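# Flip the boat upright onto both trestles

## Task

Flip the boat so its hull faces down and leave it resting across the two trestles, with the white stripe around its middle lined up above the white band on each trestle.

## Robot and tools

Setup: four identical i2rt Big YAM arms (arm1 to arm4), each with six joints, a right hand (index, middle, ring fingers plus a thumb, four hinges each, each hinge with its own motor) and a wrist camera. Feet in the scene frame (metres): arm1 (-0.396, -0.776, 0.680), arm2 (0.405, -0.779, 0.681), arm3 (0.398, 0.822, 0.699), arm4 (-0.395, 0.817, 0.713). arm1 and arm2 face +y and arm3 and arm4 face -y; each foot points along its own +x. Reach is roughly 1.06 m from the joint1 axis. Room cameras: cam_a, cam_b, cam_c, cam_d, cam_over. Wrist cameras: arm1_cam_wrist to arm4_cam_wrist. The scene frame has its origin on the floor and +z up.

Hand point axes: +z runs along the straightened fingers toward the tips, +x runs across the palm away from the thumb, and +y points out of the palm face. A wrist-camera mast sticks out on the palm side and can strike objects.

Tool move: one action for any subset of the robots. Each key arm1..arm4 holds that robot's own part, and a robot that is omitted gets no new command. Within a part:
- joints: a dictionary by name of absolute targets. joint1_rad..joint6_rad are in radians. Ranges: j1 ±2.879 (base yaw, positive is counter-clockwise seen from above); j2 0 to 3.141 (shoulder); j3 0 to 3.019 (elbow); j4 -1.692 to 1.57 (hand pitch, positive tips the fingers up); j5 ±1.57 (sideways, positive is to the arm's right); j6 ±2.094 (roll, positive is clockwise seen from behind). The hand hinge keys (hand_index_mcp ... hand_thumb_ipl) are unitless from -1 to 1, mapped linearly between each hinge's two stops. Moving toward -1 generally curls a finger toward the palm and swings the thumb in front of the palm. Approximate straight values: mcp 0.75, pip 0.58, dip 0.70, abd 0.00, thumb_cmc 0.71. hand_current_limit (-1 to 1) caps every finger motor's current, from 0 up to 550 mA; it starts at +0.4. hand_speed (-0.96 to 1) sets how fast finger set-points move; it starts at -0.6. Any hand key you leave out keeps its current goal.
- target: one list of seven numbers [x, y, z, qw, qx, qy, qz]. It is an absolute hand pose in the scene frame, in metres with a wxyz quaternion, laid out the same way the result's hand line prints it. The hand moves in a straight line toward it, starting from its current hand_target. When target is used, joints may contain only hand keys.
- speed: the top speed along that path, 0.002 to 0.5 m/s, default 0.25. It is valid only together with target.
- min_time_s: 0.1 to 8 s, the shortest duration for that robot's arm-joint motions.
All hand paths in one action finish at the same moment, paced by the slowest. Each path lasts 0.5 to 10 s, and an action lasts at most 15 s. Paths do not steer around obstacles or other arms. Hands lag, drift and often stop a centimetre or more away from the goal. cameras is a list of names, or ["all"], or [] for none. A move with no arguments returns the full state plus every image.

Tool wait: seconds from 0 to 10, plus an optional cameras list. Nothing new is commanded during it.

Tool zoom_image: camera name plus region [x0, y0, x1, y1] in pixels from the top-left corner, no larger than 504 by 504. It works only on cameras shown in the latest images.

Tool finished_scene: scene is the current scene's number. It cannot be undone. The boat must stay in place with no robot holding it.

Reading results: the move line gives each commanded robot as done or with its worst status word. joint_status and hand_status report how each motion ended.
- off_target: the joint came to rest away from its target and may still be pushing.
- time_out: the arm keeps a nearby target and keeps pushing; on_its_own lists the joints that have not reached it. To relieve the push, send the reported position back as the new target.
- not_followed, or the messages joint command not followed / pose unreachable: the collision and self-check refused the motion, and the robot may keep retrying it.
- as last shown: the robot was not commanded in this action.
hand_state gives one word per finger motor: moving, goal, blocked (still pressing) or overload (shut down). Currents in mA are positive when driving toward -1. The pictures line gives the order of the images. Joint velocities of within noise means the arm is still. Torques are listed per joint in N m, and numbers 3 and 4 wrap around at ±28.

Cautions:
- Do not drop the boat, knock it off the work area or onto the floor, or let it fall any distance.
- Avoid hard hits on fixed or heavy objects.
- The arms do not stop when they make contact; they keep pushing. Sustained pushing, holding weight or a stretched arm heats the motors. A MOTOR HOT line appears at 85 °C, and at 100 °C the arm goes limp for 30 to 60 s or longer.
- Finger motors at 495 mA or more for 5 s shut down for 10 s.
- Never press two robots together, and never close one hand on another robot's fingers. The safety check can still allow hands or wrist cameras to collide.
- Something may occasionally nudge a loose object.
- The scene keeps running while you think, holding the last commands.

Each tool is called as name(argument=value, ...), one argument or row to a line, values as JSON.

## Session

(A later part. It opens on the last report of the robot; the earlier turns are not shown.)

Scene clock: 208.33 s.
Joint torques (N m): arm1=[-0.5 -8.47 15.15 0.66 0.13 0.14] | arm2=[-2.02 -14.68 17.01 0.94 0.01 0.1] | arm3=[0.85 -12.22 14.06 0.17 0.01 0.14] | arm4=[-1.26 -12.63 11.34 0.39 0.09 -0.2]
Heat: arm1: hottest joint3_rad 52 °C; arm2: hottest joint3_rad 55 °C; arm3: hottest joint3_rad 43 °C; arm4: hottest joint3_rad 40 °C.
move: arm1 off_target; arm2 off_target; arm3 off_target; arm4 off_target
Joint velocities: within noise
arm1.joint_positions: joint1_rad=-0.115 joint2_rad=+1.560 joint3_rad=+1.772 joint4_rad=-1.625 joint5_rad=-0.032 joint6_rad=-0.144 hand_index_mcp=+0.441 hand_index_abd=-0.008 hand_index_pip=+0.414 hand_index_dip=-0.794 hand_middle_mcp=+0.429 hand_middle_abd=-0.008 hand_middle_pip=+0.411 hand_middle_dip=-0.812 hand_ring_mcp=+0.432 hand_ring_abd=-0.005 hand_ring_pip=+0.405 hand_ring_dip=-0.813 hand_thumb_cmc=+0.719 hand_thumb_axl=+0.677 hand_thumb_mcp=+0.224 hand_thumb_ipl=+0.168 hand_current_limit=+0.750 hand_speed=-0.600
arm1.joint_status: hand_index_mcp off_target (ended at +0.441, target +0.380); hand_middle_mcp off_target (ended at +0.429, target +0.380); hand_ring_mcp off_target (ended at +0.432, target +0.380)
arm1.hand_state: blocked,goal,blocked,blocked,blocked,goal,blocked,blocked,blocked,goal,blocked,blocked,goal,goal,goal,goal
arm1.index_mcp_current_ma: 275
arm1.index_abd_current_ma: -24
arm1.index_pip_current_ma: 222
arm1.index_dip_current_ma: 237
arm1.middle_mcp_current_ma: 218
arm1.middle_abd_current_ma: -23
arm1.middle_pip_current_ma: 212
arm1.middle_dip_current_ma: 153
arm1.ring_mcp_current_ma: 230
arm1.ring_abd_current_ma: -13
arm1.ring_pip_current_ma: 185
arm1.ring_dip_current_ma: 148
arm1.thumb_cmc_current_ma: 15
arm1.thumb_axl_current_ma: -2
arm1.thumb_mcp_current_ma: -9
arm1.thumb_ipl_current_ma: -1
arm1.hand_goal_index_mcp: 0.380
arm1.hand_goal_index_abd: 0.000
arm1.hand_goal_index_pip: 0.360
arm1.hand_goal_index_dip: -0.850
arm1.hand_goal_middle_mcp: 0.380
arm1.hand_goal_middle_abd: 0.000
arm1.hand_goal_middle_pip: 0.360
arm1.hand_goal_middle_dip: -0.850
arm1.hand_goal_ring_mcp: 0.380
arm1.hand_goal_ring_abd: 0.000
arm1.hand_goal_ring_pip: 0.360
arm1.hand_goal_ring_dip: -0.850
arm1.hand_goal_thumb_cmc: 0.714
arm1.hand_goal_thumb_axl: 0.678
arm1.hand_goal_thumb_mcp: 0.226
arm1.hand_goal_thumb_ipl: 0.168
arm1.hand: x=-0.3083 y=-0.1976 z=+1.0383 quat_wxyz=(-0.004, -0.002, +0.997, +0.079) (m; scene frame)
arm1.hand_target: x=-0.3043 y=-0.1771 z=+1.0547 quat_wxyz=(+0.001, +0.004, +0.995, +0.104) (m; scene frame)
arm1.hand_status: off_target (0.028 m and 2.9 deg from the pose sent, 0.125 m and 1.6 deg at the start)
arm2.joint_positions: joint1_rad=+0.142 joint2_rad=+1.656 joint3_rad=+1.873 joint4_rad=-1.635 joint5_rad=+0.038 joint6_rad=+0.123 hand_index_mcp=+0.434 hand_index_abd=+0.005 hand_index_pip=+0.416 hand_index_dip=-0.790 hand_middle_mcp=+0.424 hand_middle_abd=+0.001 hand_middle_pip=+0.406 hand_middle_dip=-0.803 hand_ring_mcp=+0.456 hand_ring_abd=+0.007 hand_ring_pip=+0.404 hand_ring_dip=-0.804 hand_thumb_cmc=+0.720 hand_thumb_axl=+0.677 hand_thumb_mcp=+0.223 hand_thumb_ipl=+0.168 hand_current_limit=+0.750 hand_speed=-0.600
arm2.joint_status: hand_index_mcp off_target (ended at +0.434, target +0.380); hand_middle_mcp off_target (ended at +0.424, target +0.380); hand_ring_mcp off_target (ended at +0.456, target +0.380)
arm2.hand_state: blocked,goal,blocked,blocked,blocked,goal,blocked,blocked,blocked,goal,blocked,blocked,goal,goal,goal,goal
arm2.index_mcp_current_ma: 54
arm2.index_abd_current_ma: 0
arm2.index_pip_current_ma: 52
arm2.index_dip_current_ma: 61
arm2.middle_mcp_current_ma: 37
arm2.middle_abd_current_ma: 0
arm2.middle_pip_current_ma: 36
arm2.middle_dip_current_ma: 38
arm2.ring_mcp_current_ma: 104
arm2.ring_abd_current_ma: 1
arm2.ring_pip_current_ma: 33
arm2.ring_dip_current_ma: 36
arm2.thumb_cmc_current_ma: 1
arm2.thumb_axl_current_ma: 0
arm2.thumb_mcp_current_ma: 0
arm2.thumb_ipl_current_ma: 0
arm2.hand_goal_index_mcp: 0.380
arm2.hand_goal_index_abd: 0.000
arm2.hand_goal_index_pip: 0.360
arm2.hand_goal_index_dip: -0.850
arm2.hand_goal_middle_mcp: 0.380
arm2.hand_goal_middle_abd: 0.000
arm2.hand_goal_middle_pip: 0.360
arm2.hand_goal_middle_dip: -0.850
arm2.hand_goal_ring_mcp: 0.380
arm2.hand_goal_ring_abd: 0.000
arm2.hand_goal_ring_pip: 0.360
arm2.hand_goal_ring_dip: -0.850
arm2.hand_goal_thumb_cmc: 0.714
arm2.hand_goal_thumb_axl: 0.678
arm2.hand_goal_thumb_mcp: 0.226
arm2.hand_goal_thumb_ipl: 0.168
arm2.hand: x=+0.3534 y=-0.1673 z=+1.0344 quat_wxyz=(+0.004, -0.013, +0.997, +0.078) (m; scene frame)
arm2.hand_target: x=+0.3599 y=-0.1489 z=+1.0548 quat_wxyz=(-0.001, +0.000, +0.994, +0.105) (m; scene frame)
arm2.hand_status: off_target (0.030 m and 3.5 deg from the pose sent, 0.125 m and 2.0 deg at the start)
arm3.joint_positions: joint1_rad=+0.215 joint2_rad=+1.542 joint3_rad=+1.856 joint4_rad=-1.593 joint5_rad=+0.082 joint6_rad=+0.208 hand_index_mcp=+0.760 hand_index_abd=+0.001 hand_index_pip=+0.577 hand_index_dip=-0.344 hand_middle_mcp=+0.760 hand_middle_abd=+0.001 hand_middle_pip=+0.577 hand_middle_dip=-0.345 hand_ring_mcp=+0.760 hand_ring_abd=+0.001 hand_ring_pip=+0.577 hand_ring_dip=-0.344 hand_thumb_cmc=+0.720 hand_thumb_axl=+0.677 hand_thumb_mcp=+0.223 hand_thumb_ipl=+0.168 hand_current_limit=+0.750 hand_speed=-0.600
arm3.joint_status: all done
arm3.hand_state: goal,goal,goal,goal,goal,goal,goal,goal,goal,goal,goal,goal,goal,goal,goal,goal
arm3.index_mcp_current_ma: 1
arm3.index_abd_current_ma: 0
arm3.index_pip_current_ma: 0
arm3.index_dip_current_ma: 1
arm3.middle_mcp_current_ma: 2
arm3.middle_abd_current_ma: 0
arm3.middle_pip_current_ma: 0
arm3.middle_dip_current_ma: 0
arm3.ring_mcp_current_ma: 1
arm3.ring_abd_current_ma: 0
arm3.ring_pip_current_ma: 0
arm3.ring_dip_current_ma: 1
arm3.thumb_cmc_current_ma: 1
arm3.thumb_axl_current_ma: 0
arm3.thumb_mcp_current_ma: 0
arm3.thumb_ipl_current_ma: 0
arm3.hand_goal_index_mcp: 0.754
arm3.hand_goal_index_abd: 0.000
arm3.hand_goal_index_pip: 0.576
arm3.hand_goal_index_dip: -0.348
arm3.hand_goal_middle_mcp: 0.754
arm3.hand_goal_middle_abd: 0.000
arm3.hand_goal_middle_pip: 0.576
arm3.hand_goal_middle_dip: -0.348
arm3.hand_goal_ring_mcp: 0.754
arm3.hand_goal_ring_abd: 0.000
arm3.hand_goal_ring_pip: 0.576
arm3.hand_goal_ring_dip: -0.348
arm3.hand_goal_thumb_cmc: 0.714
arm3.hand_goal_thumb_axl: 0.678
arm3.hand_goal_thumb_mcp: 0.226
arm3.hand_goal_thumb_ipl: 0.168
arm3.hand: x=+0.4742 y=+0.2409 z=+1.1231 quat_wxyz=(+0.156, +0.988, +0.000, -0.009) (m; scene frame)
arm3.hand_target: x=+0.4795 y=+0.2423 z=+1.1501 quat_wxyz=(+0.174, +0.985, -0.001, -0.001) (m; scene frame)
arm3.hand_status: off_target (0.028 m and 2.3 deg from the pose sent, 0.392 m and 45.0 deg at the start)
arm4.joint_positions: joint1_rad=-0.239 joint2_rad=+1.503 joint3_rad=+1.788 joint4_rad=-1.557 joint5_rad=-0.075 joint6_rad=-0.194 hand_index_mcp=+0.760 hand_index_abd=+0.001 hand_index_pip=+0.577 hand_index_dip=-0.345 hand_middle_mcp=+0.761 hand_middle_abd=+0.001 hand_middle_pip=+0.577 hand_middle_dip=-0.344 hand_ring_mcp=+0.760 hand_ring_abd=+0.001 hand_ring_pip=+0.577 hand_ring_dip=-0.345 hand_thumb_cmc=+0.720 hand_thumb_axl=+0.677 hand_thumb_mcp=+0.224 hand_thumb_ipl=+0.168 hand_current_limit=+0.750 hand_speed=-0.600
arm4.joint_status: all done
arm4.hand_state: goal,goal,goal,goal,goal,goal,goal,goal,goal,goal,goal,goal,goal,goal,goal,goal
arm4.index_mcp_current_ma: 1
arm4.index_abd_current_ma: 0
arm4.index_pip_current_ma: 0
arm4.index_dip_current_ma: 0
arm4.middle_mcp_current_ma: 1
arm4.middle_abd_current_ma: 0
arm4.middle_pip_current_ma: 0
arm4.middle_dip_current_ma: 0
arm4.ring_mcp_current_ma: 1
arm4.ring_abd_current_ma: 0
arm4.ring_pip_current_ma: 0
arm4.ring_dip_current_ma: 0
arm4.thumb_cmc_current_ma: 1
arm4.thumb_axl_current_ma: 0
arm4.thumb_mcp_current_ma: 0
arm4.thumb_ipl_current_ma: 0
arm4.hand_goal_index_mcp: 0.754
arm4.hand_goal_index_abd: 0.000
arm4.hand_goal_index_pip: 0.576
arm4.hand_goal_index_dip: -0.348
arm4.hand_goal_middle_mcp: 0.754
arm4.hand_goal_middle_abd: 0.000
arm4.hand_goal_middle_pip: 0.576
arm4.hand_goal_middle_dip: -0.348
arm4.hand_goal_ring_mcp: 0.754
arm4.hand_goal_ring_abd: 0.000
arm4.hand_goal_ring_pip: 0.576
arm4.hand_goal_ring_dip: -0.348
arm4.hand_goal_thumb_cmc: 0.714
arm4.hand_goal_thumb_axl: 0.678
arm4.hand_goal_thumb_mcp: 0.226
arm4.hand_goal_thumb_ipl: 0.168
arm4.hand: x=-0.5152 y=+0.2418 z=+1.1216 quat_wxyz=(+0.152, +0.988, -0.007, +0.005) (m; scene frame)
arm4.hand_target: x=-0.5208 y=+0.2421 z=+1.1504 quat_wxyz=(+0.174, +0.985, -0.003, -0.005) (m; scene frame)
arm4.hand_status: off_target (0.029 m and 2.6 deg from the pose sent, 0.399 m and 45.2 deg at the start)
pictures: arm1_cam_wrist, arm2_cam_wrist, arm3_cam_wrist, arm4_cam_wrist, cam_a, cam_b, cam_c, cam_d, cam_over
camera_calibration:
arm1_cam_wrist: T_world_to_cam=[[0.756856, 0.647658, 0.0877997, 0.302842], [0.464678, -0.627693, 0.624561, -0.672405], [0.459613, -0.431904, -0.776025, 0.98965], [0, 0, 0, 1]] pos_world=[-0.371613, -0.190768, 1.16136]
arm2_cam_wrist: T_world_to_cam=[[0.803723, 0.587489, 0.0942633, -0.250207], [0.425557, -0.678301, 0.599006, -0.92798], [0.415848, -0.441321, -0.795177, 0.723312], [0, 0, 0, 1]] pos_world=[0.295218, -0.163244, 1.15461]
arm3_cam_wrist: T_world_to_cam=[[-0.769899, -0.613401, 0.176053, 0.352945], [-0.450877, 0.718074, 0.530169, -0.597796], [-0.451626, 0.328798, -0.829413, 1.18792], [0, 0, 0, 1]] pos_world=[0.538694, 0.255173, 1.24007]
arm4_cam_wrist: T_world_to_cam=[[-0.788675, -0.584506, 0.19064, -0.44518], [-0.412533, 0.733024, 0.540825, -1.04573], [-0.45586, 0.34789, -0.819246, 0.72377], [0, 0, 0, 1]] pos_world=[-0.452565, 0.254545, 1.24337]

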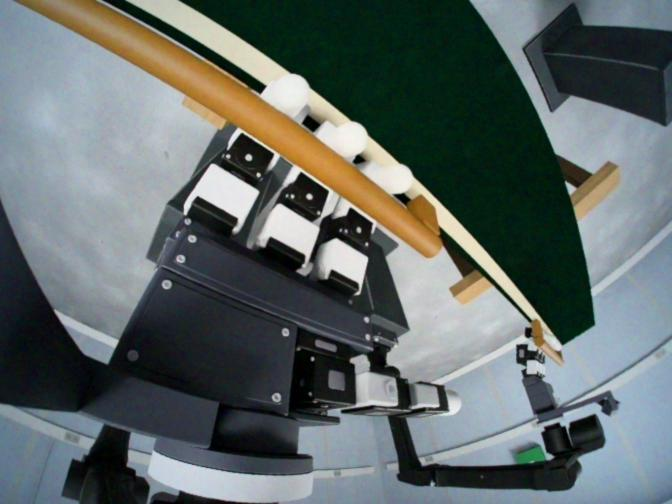

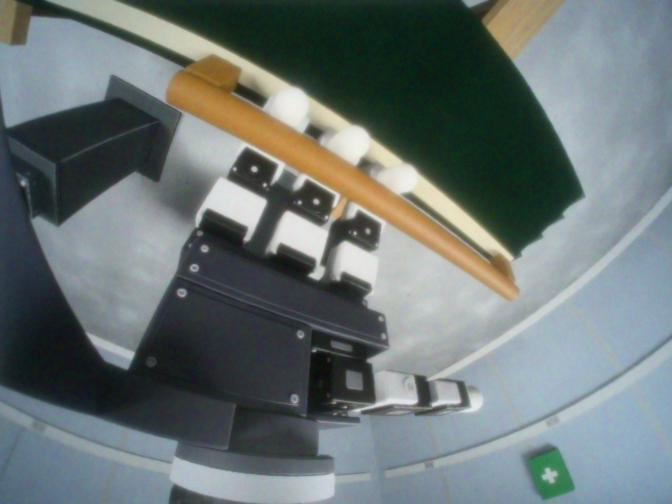

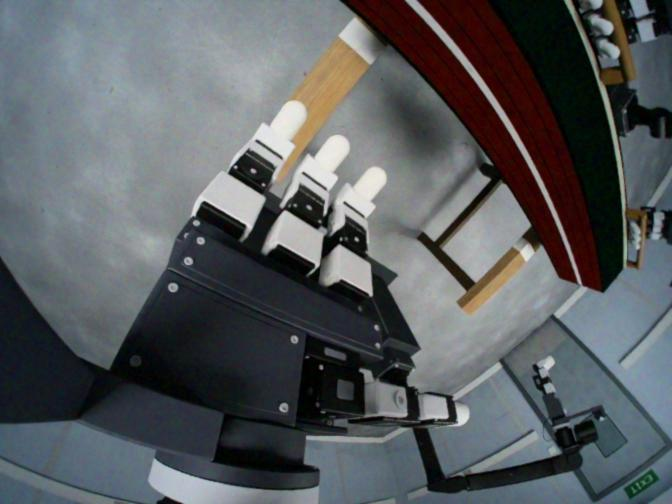

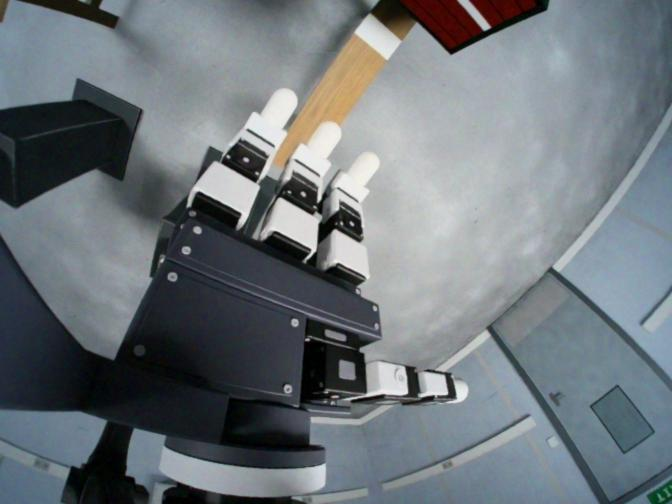

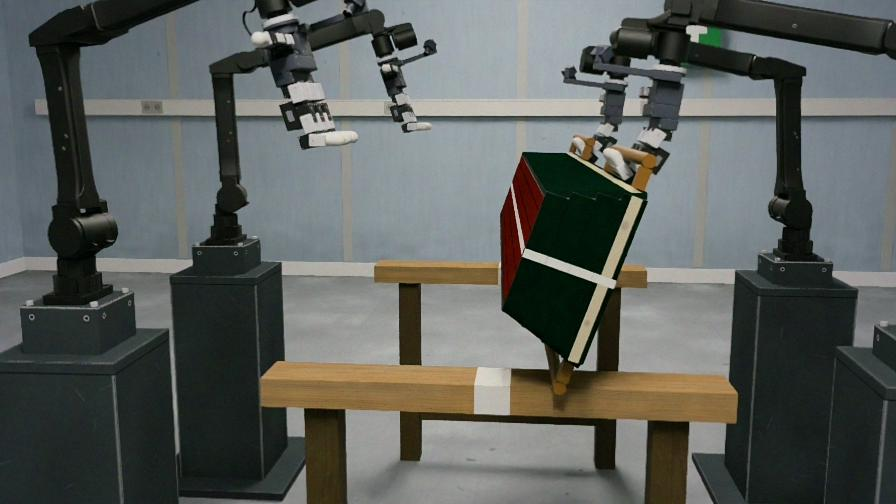

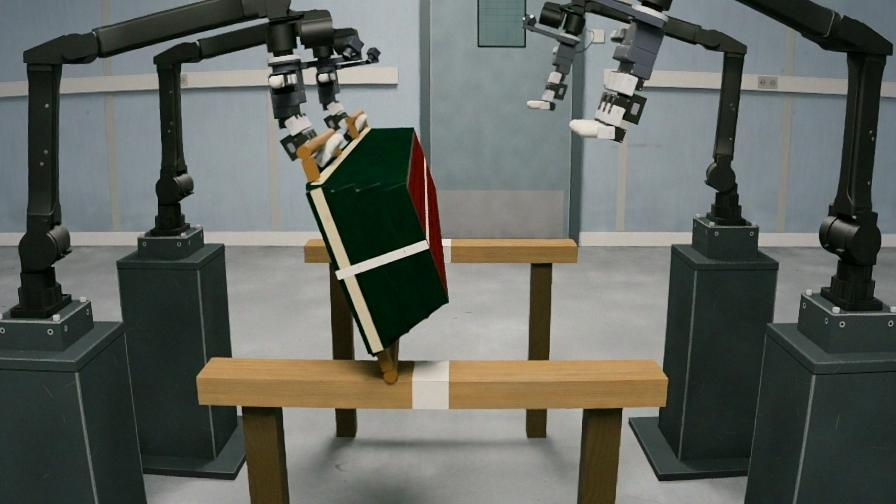

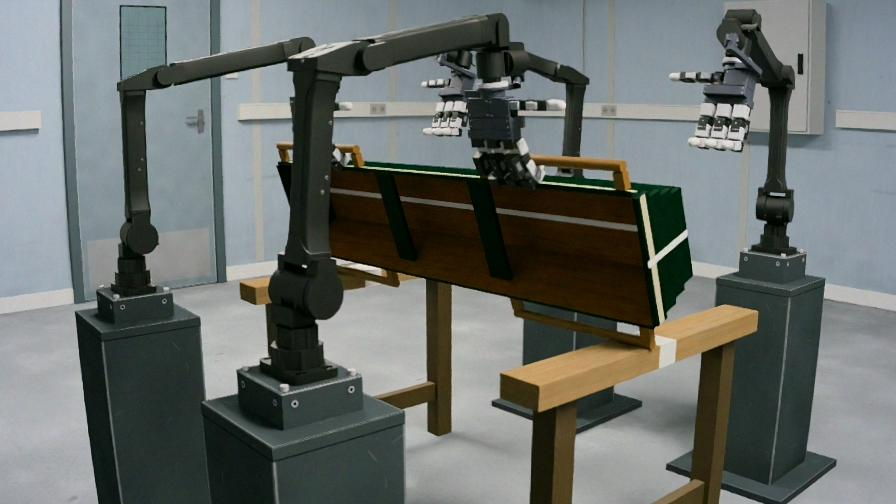

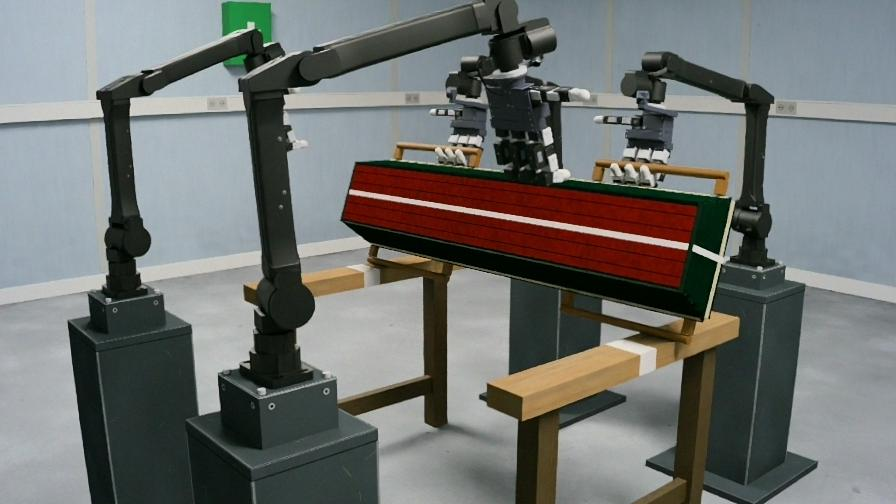

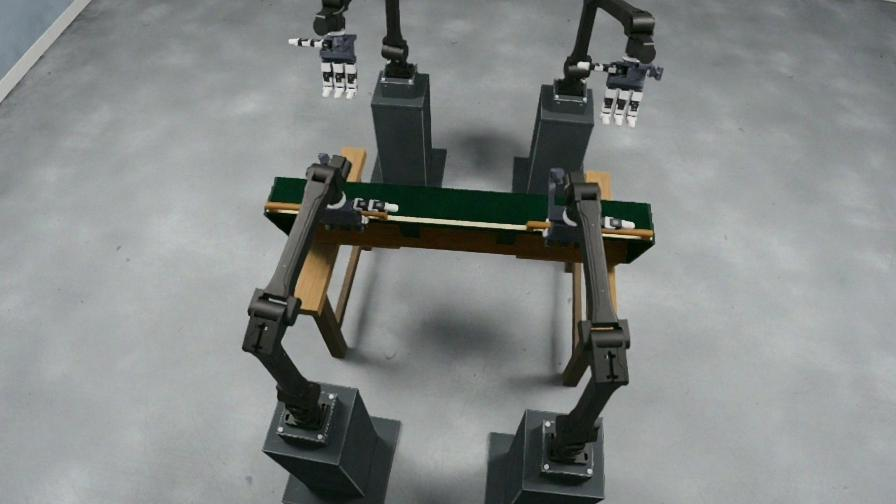

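move(
  arm1={"target": [-0.305, -0.098, 1.070, 0, 0, 0.9976, 0.0698], "speed": 0.08},
  arm2={"target": [0.36, -0.066, 1.070, 0, 0, 0.9976, 0.0698], "speed": 0.08},
  cameras=["arm1_cam_wrist", "arm2_cam_wrist", "arm3_cam_wrist", "arm4_cam_wrist", "cam_a", "cam_b", "cam_d"],
)

Scene clock: 212.73 s.
Joint torques (N m): arm1=[-0.38 -10.99 14.04 -0.14 0.43 0.17] | arm2=[-1.96 -16.73 16.91 0.46 0.1 0.08] | arm3=[0.85 -12.04 14.16 0.13 -0.01 0.1] | arm4=[-1.08 -12.63 11.44 0.34 0.07 -0.19]
Heat: arm1: hottest joint3_rad 51 °C; arm2: hottest joint3_rad 56 °C; arm3: hottest joint3_rad 44 °C; arm4: hottest joint3_rad 40 °C.
move: arm1 off_target; arm2 off_target
Joint velocities: within noise
arm1.joint_positions: joint1_rad=-0.094 joint2_rad=+1.792 joint3_rad=+2.135 joint4_rad=-1.697 joint5_rad=-0.035 joint6_rad=-0.135 hand_index_mcp=+0.517 hand_index_abd=-0.009 hand_index_pip=+0.495 hand_index_dip=-0.768 hand_middle_mcp=+0.513 hand_middle_abd=-0.008 hand_middle_pip=+0.499 hand_middle_dip=-0.770 hand_ring_mcp=+0.517 hand_ring_abd=-0.006 hand_ring_pip=+0.480 hand_ring_dip=-0.755 hand_thumb_cmc=+0.717 hand_thumb_axl=+0.677 hand_thumb_mcp=+0.224 hand_thumb_ipl=+0.168 hand_current_limit=+0.750 hand_speed=-0.600
arm1.joint_status: not commanded
arm1.hand_state: blocked,goal,blocked,blocked,blocked,goal,blocked,blocked,blocked,goal,blocked,blocked,goal,goal,goal,goal
arm1.index_mcp_current_ma: 481
arm1.index_abd_current_ma: -25
arm1.index_pip_current_ma: 481
arm1.index_dip_current_ma: 356
arm1.middle_mcp_current_ma: 481
arm1.middle_abd_current_ma: -24
arm1.middle_pip_current_ma: 481
arm1.middle_dip_current_ma: 349
arm1.ring_mcp_current_ma: 481
arm1.ring_abd_current_ma: -18
arm1.ring_pip_current_ma: 481
arm1.ring_dip_current_ma: 419
arm1.thumb_cmc_current_ma: 10
arm1.thumb_axl_current_ma: -2
arm1.thumb_mcp_current_ma: -9
arm1.thumb_ipl_current_ma: -1
arm1.hand_goal_index_mcp: 0.380
arm1.hand_goal_index_abd: 0.000
arm1.hand_goal_index_pip: 0.360
arm1.hand_goal_index_dip: -0.850
arm1.hand_goal_middle_mcp: 0.380
arm1.hand_goal_middle_abd: 0.000
arm1.hand_goal_middle_pip: 0.360
arm1.hand_goal_middle_dip: -0.850
arm1.hand_goal_ring_mcp: 0.380
arm1.hand_goal_ring_abd: 0.000
arm1.hand_goal_ring_pip: 0.360
arm1.hand_goal_ring_dip: -0.850
arm1.hand_goal_thumb_cmc: 0.714
arm1.hand_goal_thumb_axl: 0.678
arm1.hand_goal_thumb_mcp: 0.226
arm1.hand_goal_thumb_ipl: 0.168
arm1.hand: x=-0.3101 y=-0.1115 z=+1.0691 quat_wxyz=(-0.003, -0.009, +0.994, +0.109) (m; scene frame)
arm1.hand_target: x=-0.3062 y=-0.0985 z=+1.0693 quat_wxyz=(+0.002, +0.000, +0.994, +0.112) (m; scene frame)
arm1.hand_status: off_target (0.014 m and 4.6 deg from the pose sent, 0.105 m and 1.2 deg at the start; a joint's target at an end of its range on 33 of 51 steps)
arm2.joint_positions: joint1_rad=+0.123 joint2_rad=+1.872 joint3_rad=+2.222 joint4_rad=-1.678 joint5_rad=+0.033 joint6_rad=+0.101 hand_index_mcp=+0.504 hand_index_abd=+0.011 hand_index_pip=+0.492 hand_index_dip=-0.732 hand_middle_mcp=+0.503 hand_middle_abd=+0.007 hand_middle_pip=+0.483 hand_middle_dip=-0.728 hand_ring_mcp=+0.534 hand_ring_abd=+0.016 hand_ring_pip=+0.480 hand_ring_dip=-0.731 hand_thumb_cmc=+0.719 hand_thumb_axl=+0.677 hand_thumb_mcp=+0.223 hand_thumb_ipl=+0.168 hand_current_limit=+0.750 hand_speed=-0.600
arm2.joint_status: not commanded
arm2.hand_state: blocked,goal,blocked,blocked,blocked,goal,blocked,blocked,blocked,goal,blocked,blocked,goal,goal,goal,goal
arm2.index_mcp_current_ma: 270
arm2.index_abd_current_ma: 2
arm2.index_pip_current_ma: 267
arm2.index_dip_current_ma: 219
arm2.middle_mcp_current_ma: 265
arm2.middle_abd_current_ma: 1
arm2.middle_pip_current_ma: 235
arm2.middle_dip_current_ma: 234
arm2.ring_mcp_current_ma: 408
arm2.ring_abd_current_ma: 4
arm2.ring_pip_current_ma: 226
arm2.ring_dip_current_ma: 224
arm2.thumb_cmc_current_ma: 1
arm2.thumb_axl_current_ma: 0
arm2.thumb_mcp_current_ma: 0
arm2.thumb_ipl_current_ma: 0
arm2.hand_goal_index_mcp: 0.380
arm2.hand_goal_index_abd: 0.000
arm2.hand_goal_index_pip: 0.360
arm2.hand_goal_index_dip: -0.850
arm2.hand_goal_middle_mcp: 0.380
arm2.hand_goal_middle_abd: 0.000
arm2.hand_goal_middle_pip: 0.360
arm2.hand_goal_middle_dip: -0.850
arm2.hand_goal_ring_mcp: 0.380
arm2.hand_goal_ring_abd: 0.000
arm2.hand_goal_ring_pip: 0.360
arm2.hand_goal_ring_dip: -0.850
arm2.hand_goal_thumb_cmc: 0.714
arm2.hand_goal_thumb_axl: 0.678
arm2.hand_goal_thumb_mcp: 0.226
arm2.hand_goal_thumb_ipl: 0.168
arm2.hand: x=+0.3516 y=-0.0832 z=+1.0649 quat_wxyz=(-0.002, -0.014, +0.992, +0.122) (m; scene frame)
arm2.hand_target: x=+0.3609 y=-0.0672 z=+1.0693 quat_wxyz=(-0.002, -0.003, +0.991, +0.132) (m; scene frame)
arm2.hand_status: off_target (0.020 m and 6.2 deg from the pose sent, 0.108 m and 1.8 deg at the start; a joint's target at an end of its range on 40 of 51 steps)
arm3, arm4: as last shown
arm3.hand_target: x=+0.4796 y=+0.2422 z=+1.1501 quat_wxyz=(+0.174, +0.985, -0.001, -0.001) (m; scene frame)
pictures: arm1_cam_wrist, arm2_cam_wrist, arm3_cam_wrist, arm4_cam_wrist, cam_a, cam_b, cam_d
camera_calibration:
arm1_cam_wrist: T_world_to_cam=[[0.748103, 0.651113, 0.128034, 0.200453], [0.471224, -0.65711, 0.588348, -0.599221], [0.467214, -0.379812, -0.798407, 1.08367], [0, 0, 0, 1]] pos_world=[-0.373899, -0.11268, 1.1921]
arm2_cam_wrist: T_world_to_cam=[[0.804006, 0.578919, 0.135747, -0.34598], [0.434512, -0.727848, 0.530507, -0.822795], [0.405923, -0.367547, -0.836741, 0.839364], [0, 0, 0, 1]] pos_world=[0.294967, -0.0900698, 1.18579]
arm3_cam_wrist: T_world_to_cam=[[-0.769899, -0.613401, 0.176053, 0.352945], [-0.450877, 0.718074, 0.530169, -0.597796], [-0.451626, 0.328798, -0.829413, 1.18792], [0, 0, 0, 1]] pos_world=[0.538694, 0.255173, 1.24007]
arm4_cam_wrist: T_world_to_cam=[[-0.788675, -0.584506, 0.19064, -0.44518], [-0.412533, 0.733024, 0.540825, -1.04573], [-0.45586, 0.34789, -0.819246, 0.72377], [0, 0, 0, 1]] pos_world=[-0.452565, 0.254545, 1.24337]

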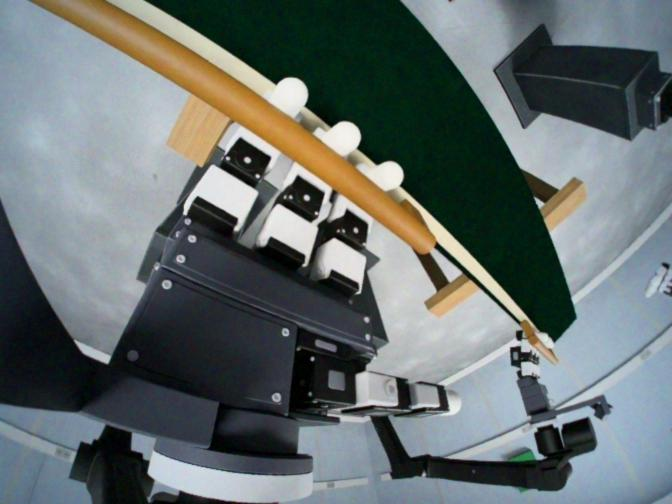

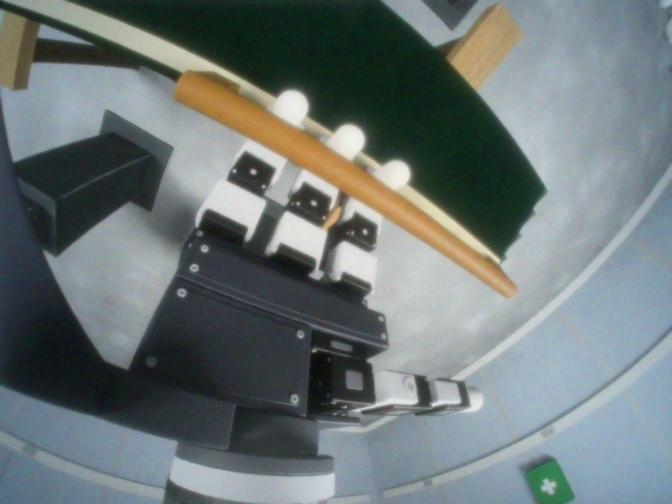

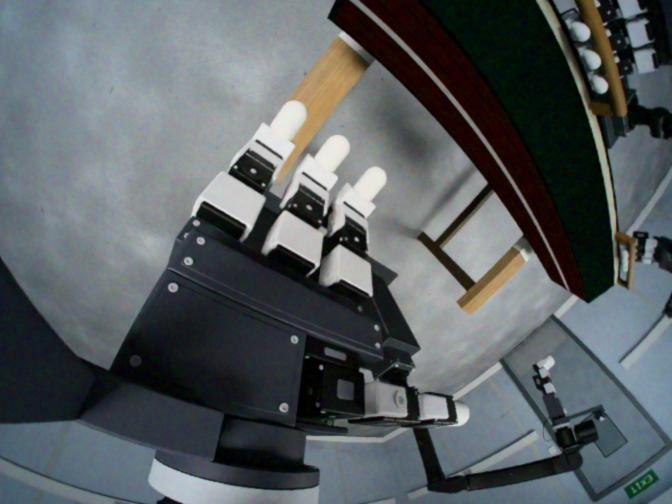

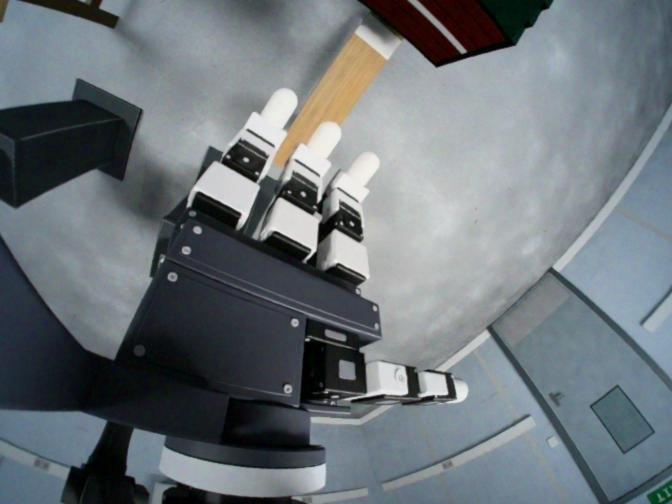

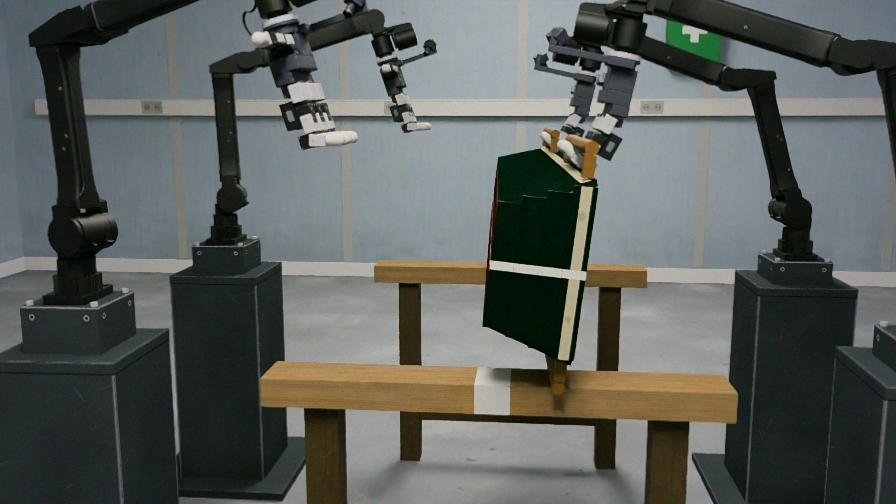

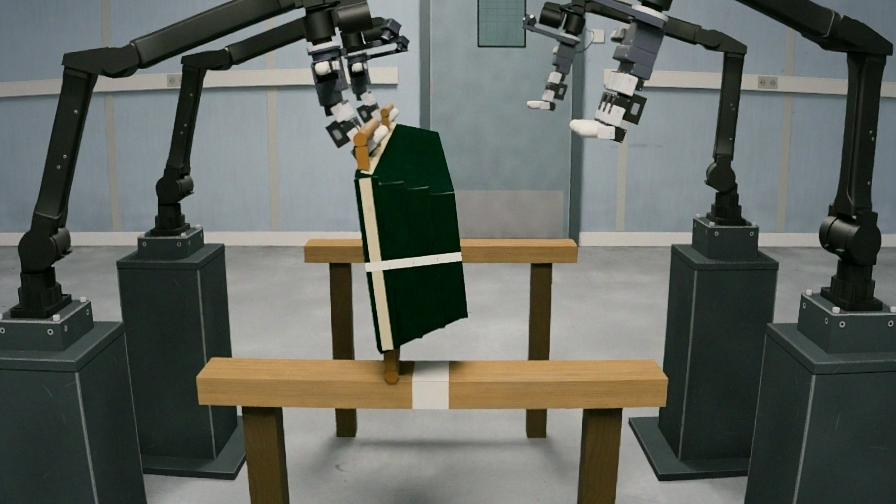

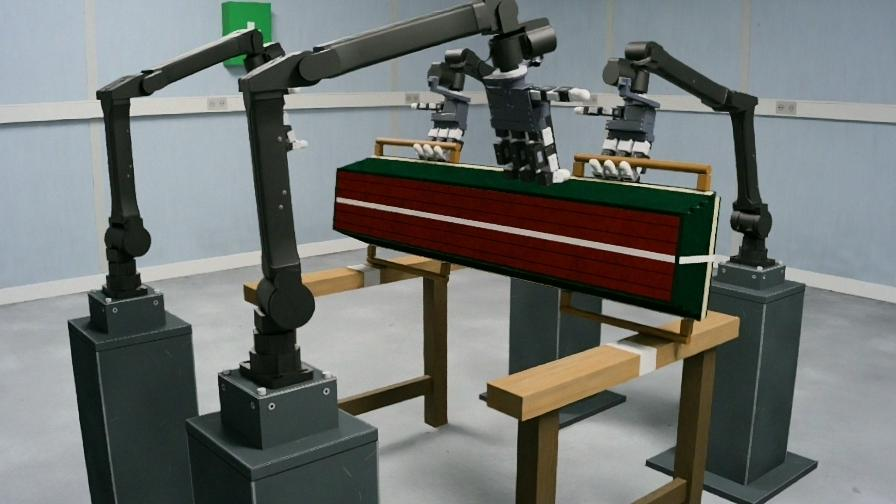

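move(
  arm1={"target": [-0.305, -0.005, 1.060, 0, 0, 0.9936, 0.1132], "speed": 0.08, "joints": {"hand_index_mcp": 0.55, "hand_middle_mcp": 0.55, "hand_ring_mcp": 0.55}},
  arm2={"target": [0.36, 0.027, 1.060, 0, 0, 0.9936, 0.1132], "speed": 0.08, "joints": {"hand_index_mcp": 0.55, "hand_middle_mcp": 0.55, "hand_ring_mcp": 0.55}},
  cameras=["arm1_cam_wrist", "arm2_cam_wrist", "arm3_cam_wrist", "arm4_cam_wrist", "cam_a", "cam_b", "cam_d"],
)

Scene clock: 221.20 s.
Joint torques (N m): arm1=[-0.62 -12.34 11.9 0.09 0.73 0.09] | arm2=[-2.55 -18.43 14.42 0.69 -0.02 0.01] | arm3=[0.56 -12.4 14.23 0.2 -0.01 0.08] | arm4=[-1.67 -12.69 11.37 0.42 0.08 -0.25]
Heat: arm1: hottest joint3_rad 51 °C; arm2: hottest joint3_rad 56 °C; arm3: hottest joint3_rad 44 °C; arm4: hottest joint3_rad 41 °C.
move: arm1 off_target; arm2 off_target
Joint velocities: within noise
arm1.joint_positions: joint1_rad=-0.077 joint2_rad=+2.038 joint3_rad=+2.510 joint4_rad=-1.697 joint5_rad=-0.044 joint6_rad=-0.112 hand_index_mcp=+0.655 hand_index_abd=-0.008 hand_index_pip=+0.638 hand_index_dip=-0.757 hand_middle_mcp=+0.649 hand_middle_abd=-0.009 hand_middle_pip=+0.650 hand_middle_dip=-0.765 hand_ring_mcp=+0.652 hand_ring_abd=-0.007 hand_ring_pip=+0.638 hand_ring_dip=-0.756 hand_thumb_cmc=+0.717 hand_thumb_axl=+0.677 hand_thumb_mcp=+0.224 hand_thumb_ipl=+0.168 hand_current_limit=+0.750 hand_speed=-0.600
arm1.joint_status: hand_index_mcp off_target (ended at +0.655, target +0.550); hand_middle_mcp off_target (ended at +0.649, target +0.550); hand_ring_mcp off_target (ended at +0.652, target +0.550)
arm1.hand_state: blocked,goal,blocked,blocked,blocked,goal,blocked,blocked,blocked,goal,blocked,blocked,goal,goal,goal,goal
arm1.index_mcp_current_ma: 481
arm1.index_abd_current_ma: -25
arm1.index_pip_current_ma: 481
arm1.index_dip_current_ma: 414
arm1.middle_mcp_current_ma: 469
arm1.middle_abd_current_ma: -27
arm1.middle_pip_current_ma: 481
arm1.middle_dip_current_ma: 373
arm1.ring_mcp_current_ma: 481
arm1.ring_abd_current_ma: -21
arm1.ring_pip_current_ma: 481
arm1.ring_dip_current_ma: 418
arm1.thumb_cmc_current_ma: 10
arm1.thumb_axl_current_ma: -2
arm1.thumb_mcp_current_ma: -9
arm1.thumb_ipl_current_ma: -1
arm1.hand_goal_index_mcp: 0.550
arm1.hand_goal_index_abd: 0.000
arm1.hand_goal_index_pip: 0.360
arm1.hand_goal_index_dip: -0.850
arm1.hand_goal_middle_mcp: 0.550
arm1.hand_goal_middle_abd: 0.000
arm1.hand_goal_middle_pip: 0.360
arm1.hand_goal_middle_dip: -0.850
arm1.hand_goal_ring_mcp: 0.550
arm1.hand_goal_ring_abd: 0.000
arm1.hand_goal_ring_pip: 0.360
arm1.hand_goal_ring_dip: -0.850
arm1.hand_goal_thumb_cmc: 0.714
arm1.hand_goal_thumb_axl: 0.678
arm1.hand_goal_thumb_mcp: 0.226
arm1.hand_goal_thumb_ipl: 0.168
arm1.hand: x=-0.3115 y=-0.0209 z=+1.0865 quat_wxyz=(-0.002, -0.007, +0.985, +0.172) (m; scene frame)
arm1.hand_target: x=-0.3054 y=-0.0069 z=+1.0591 quat_wxyz=(+0.005, -0.001, +0.988, +0.156) (m; scene frame)
arm1.hand_status: off_target (0.032 m and 6.9 deg from the pose sent, 0.107 m and 1.2 deg at the start; a joint's target at an end of its range on 55 of 59 steps)
arm2.joint_positions: joint1_rad=+0.111 joint2_rad=+2.136 joint3_rad=+2.642 joint4_rad=-1.678 joint5_rad=+0.045 joint6_rad=+0.083 hand_index_mcp=+0.706 hand_index_abd=+0.011 hand_index_pip=+0.555 hand_index_dip=-0.698 hand_middle_mcp=+0.709 hand_middle_abd=+0.007 hand_middle_pip=+0.529 hand_middle_dip=-0.679 hand_ring_mcp=+0.742 hand_ring_abd=+0.015 hand_ring_pip=+0.517 hand_ring_dip=-0.680 hand_thumb_cmc=+0.719 hand_thumb_axl=+0.677 hand_thumb_mcp=+0.223 hand_thumb_ipl=+0.168 hand_current_limit=+0.750 hand_speed=-0.600
arm2.joint_status: hand_index_mcp off_target (ended at +0.706, target +0.550); hand_middle_mcp off_target (ended at +0.709, target +0.550); hand_ring_mcp off_target (ended at +0.742, target +0.550)
arm2.hand_state: blocked,goal,blocked,blocked,blocked,goal,blocked,blocked,blocked,goal,blocked,blocked,goal,goal,goal,goal
arm2.index_mcp_current_ma: 414
arm2.index_abd_current_ma: 2
arm2.index_pip_current_ma: 481
arm2.index_dip_current_ma: 357
arm2.middle_mcp_current_ma: 433
arm2.middle_abd_current_ma: 1
arm2.middle_pip_current_ma: 433
arm2.middle_dip_current_ma: 447
arm2.ring_mcp_current_ma: 481
arm2.ring_abd_current_ma: 3
arm2.ring_pip_current_ma: 376
arm2.ring_dip_current_ma: 443
arm2.thumb_cmc_current_ma: 1
arm2.thumb_axl_current_ma: 0
arm2.thumb_mcp_current_ma: 0
arm2.thumb_ipl_current_ma: 0
arm2.hand_goal_index_mcp: 0.550
arm2.hand_goal_index_abd: 0.000
arm2.hand_goal_index_pip: 0.360
arm2.hand_goal_index_dip: -0.850
arm2.hand_goal_middle_mcp: 0.550
arm2.hand_goal_middle_abd: 0.000
arm2.hand_goal_middle_pip: 0.360
arm2.hand_goal_middle_dip: -0.850
arm2.hand_goal_ring_mcp: 0.550
arm2.hand_goal_ring_abd: 0.000
arm2.hand_goal_ring_pip: 0.360
arm2.hand_goal_ring_dip: -0.850
arm2.hand_goal_thumb_cmc: 0.714
arm2.hand_goal_thumb_axl: 0.678
arm2.hand_goal_thumb_mcp: 0.226
arm2.hand_goal_thumb_ipl: 0.168
arm2.hand: x=+0.3495 y=+0.0078 z=+1.0854 quat_wxyz=(-0.002, -0.014, +0.980, +0.199) (m; scene frame)
arm2.hand_target: x=+0.3615 y=+0.0244 z=+1.0589 quat_wxyz=(-0.001, -0.005, +0.982, +0.188) (m; scene frame)
arm2.hand_status: off_target (0.034 m and 10.1 deg from the pose sent, 0.111 m and 1.9 deg at the start; a joint's target at an end of its range on 57 of 59 steps)
arm3, arm4: as last shown
pictures: arm1_cam_wrist, arm2_cam_wrist, arm3_cam_wrist, arm4_cam_wrist, cam_a, cam_b, cam_d
camera_calibration:
arm1_cam_wrist: T_world_to_cam=[[0.749886, 0.627327, 0.210077, 0.0512039], [0.469733, -0.72849, 0.498652, -0.453819], [0.465856, -0.275252, -0.84096, 1.18058], [0, 0, 0, 1]] pos_world=[-0.375202, -0.0377686, 1.20836]
arm2_cam_wrist: T_world_to_cam=[[0.804161, 0.551448, 0.22188, -0.493104], [0.435998, -0.800928, 0.41039, -0.636048], [0.404019, -0.23328, -0.884505, 0.942267], [0, 0, 0, 1]] pos_world=[0.293158, -0.0176958, 1.20388]
arm3_cam_wrist: T_world_to_cam=[[-0.769899, -0.613401, 0.176053, 0.352945], [-0.450877, 0.718074, 0.530169, -0.597796], [-0.451626, 0.328798, -0.829413, 1.18792], [0, 0, 0, 1]] pos_world=[0.538694, 0.255173, 1.24007]
arm4_cam_wrist: T_world_to_cam=[[-0.788675, -0.584506, 0.19064, -0.44518], [-0.412533, 0.733024, 0.540825, -1.04573], [-0.45586, 0.34789, -0.819246, 0.72377], [0, 0, 0, 1]] pos_world=[-0.452565, 0.254545, 1.24337]

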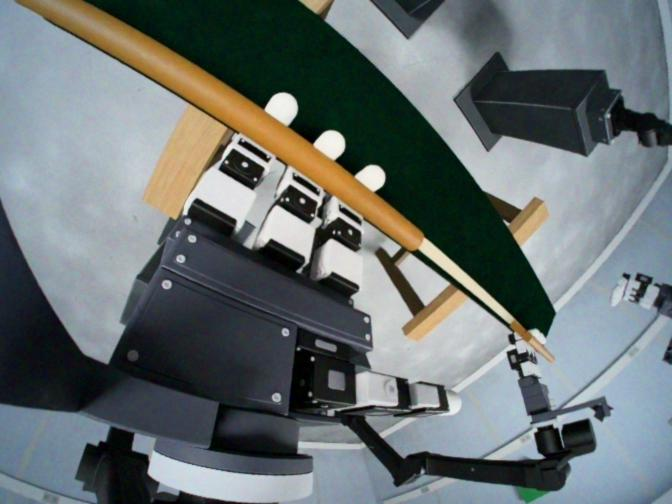

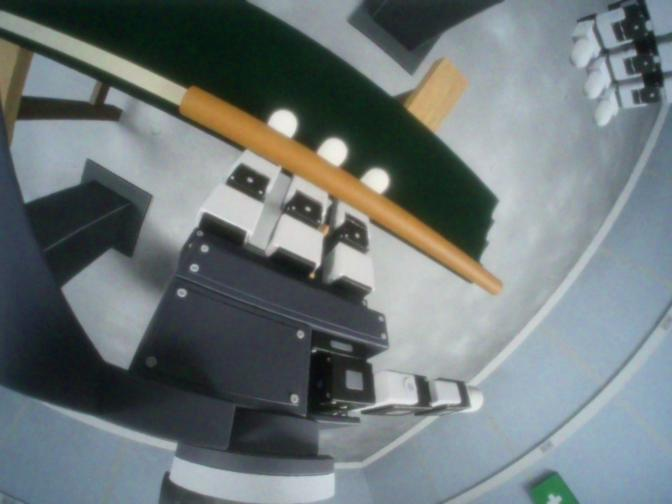

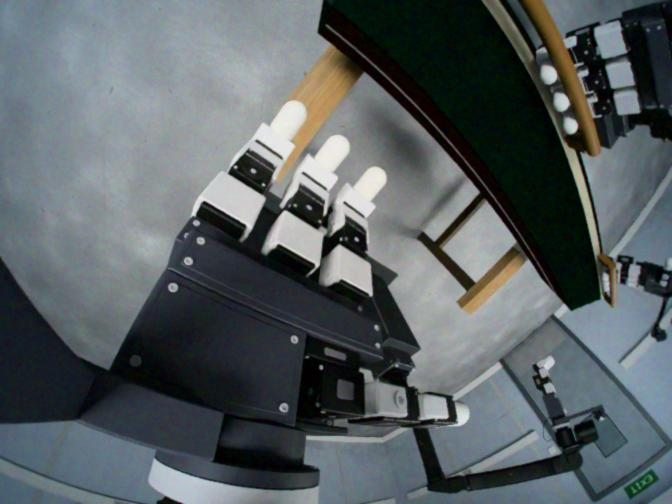

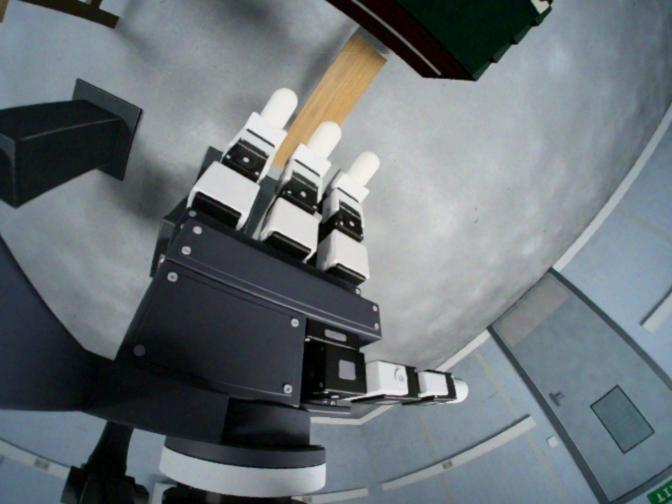

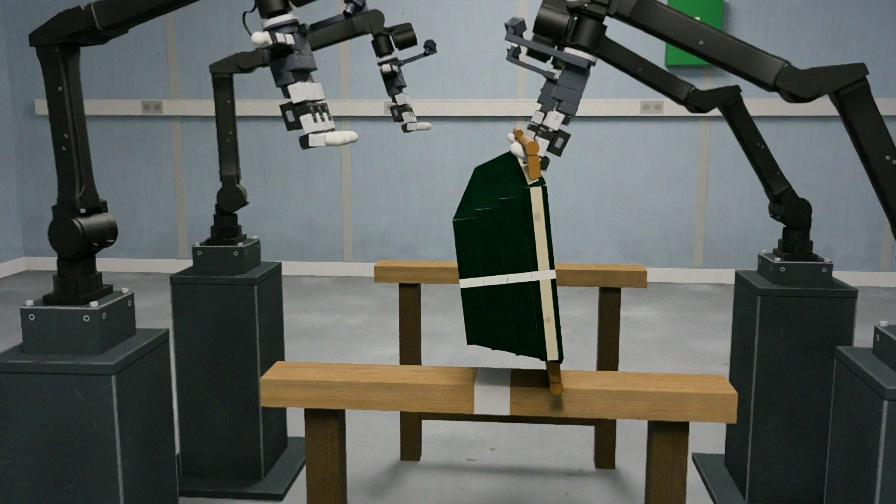

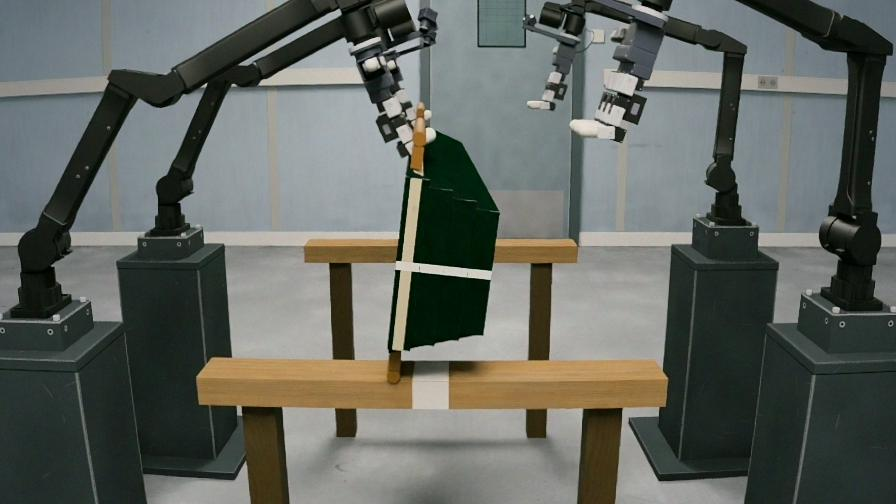

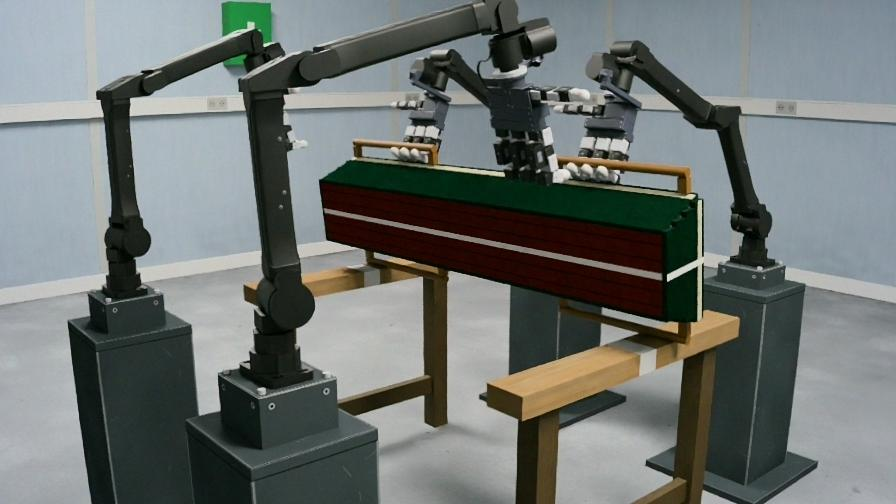

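zoom_image(
  camera="cam_d",
  region=[320, 80, 720, 260],
)

zoom_image(
  camera="cam_b",
  region=[300, 0, 560, 260],
)

zoom_image(
  camera="arm3_cam_wrist",
  region=[420, 0, 672, 200],
)

Scaled by 1.260 from the camera's 896x504 image, which has a finer 1280x720 frame.

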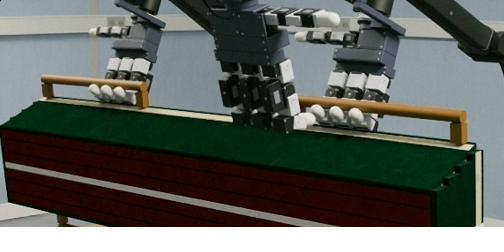

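Scaled by 1.938 from the camera's 896x504 image, which has a finer 1280x720 frame.

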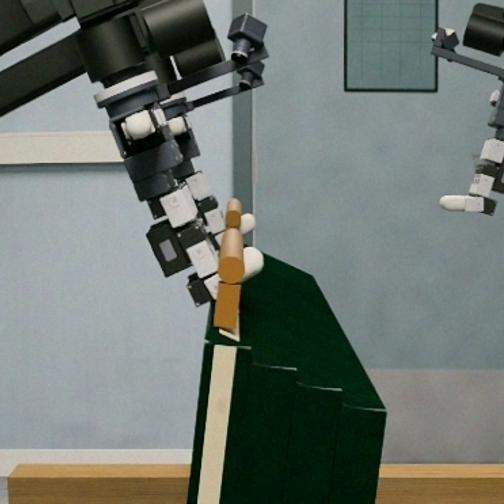

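Scaled by 2.000 from the camera's 672x504 image, which has a finer 960x720 frame.

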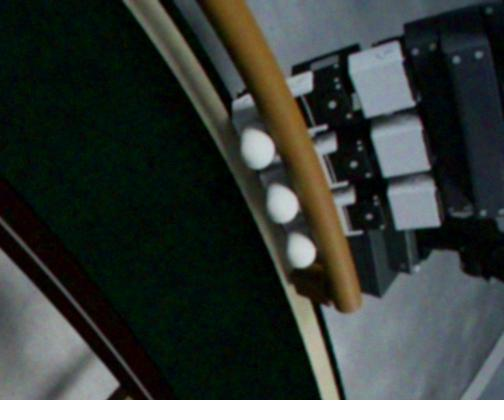

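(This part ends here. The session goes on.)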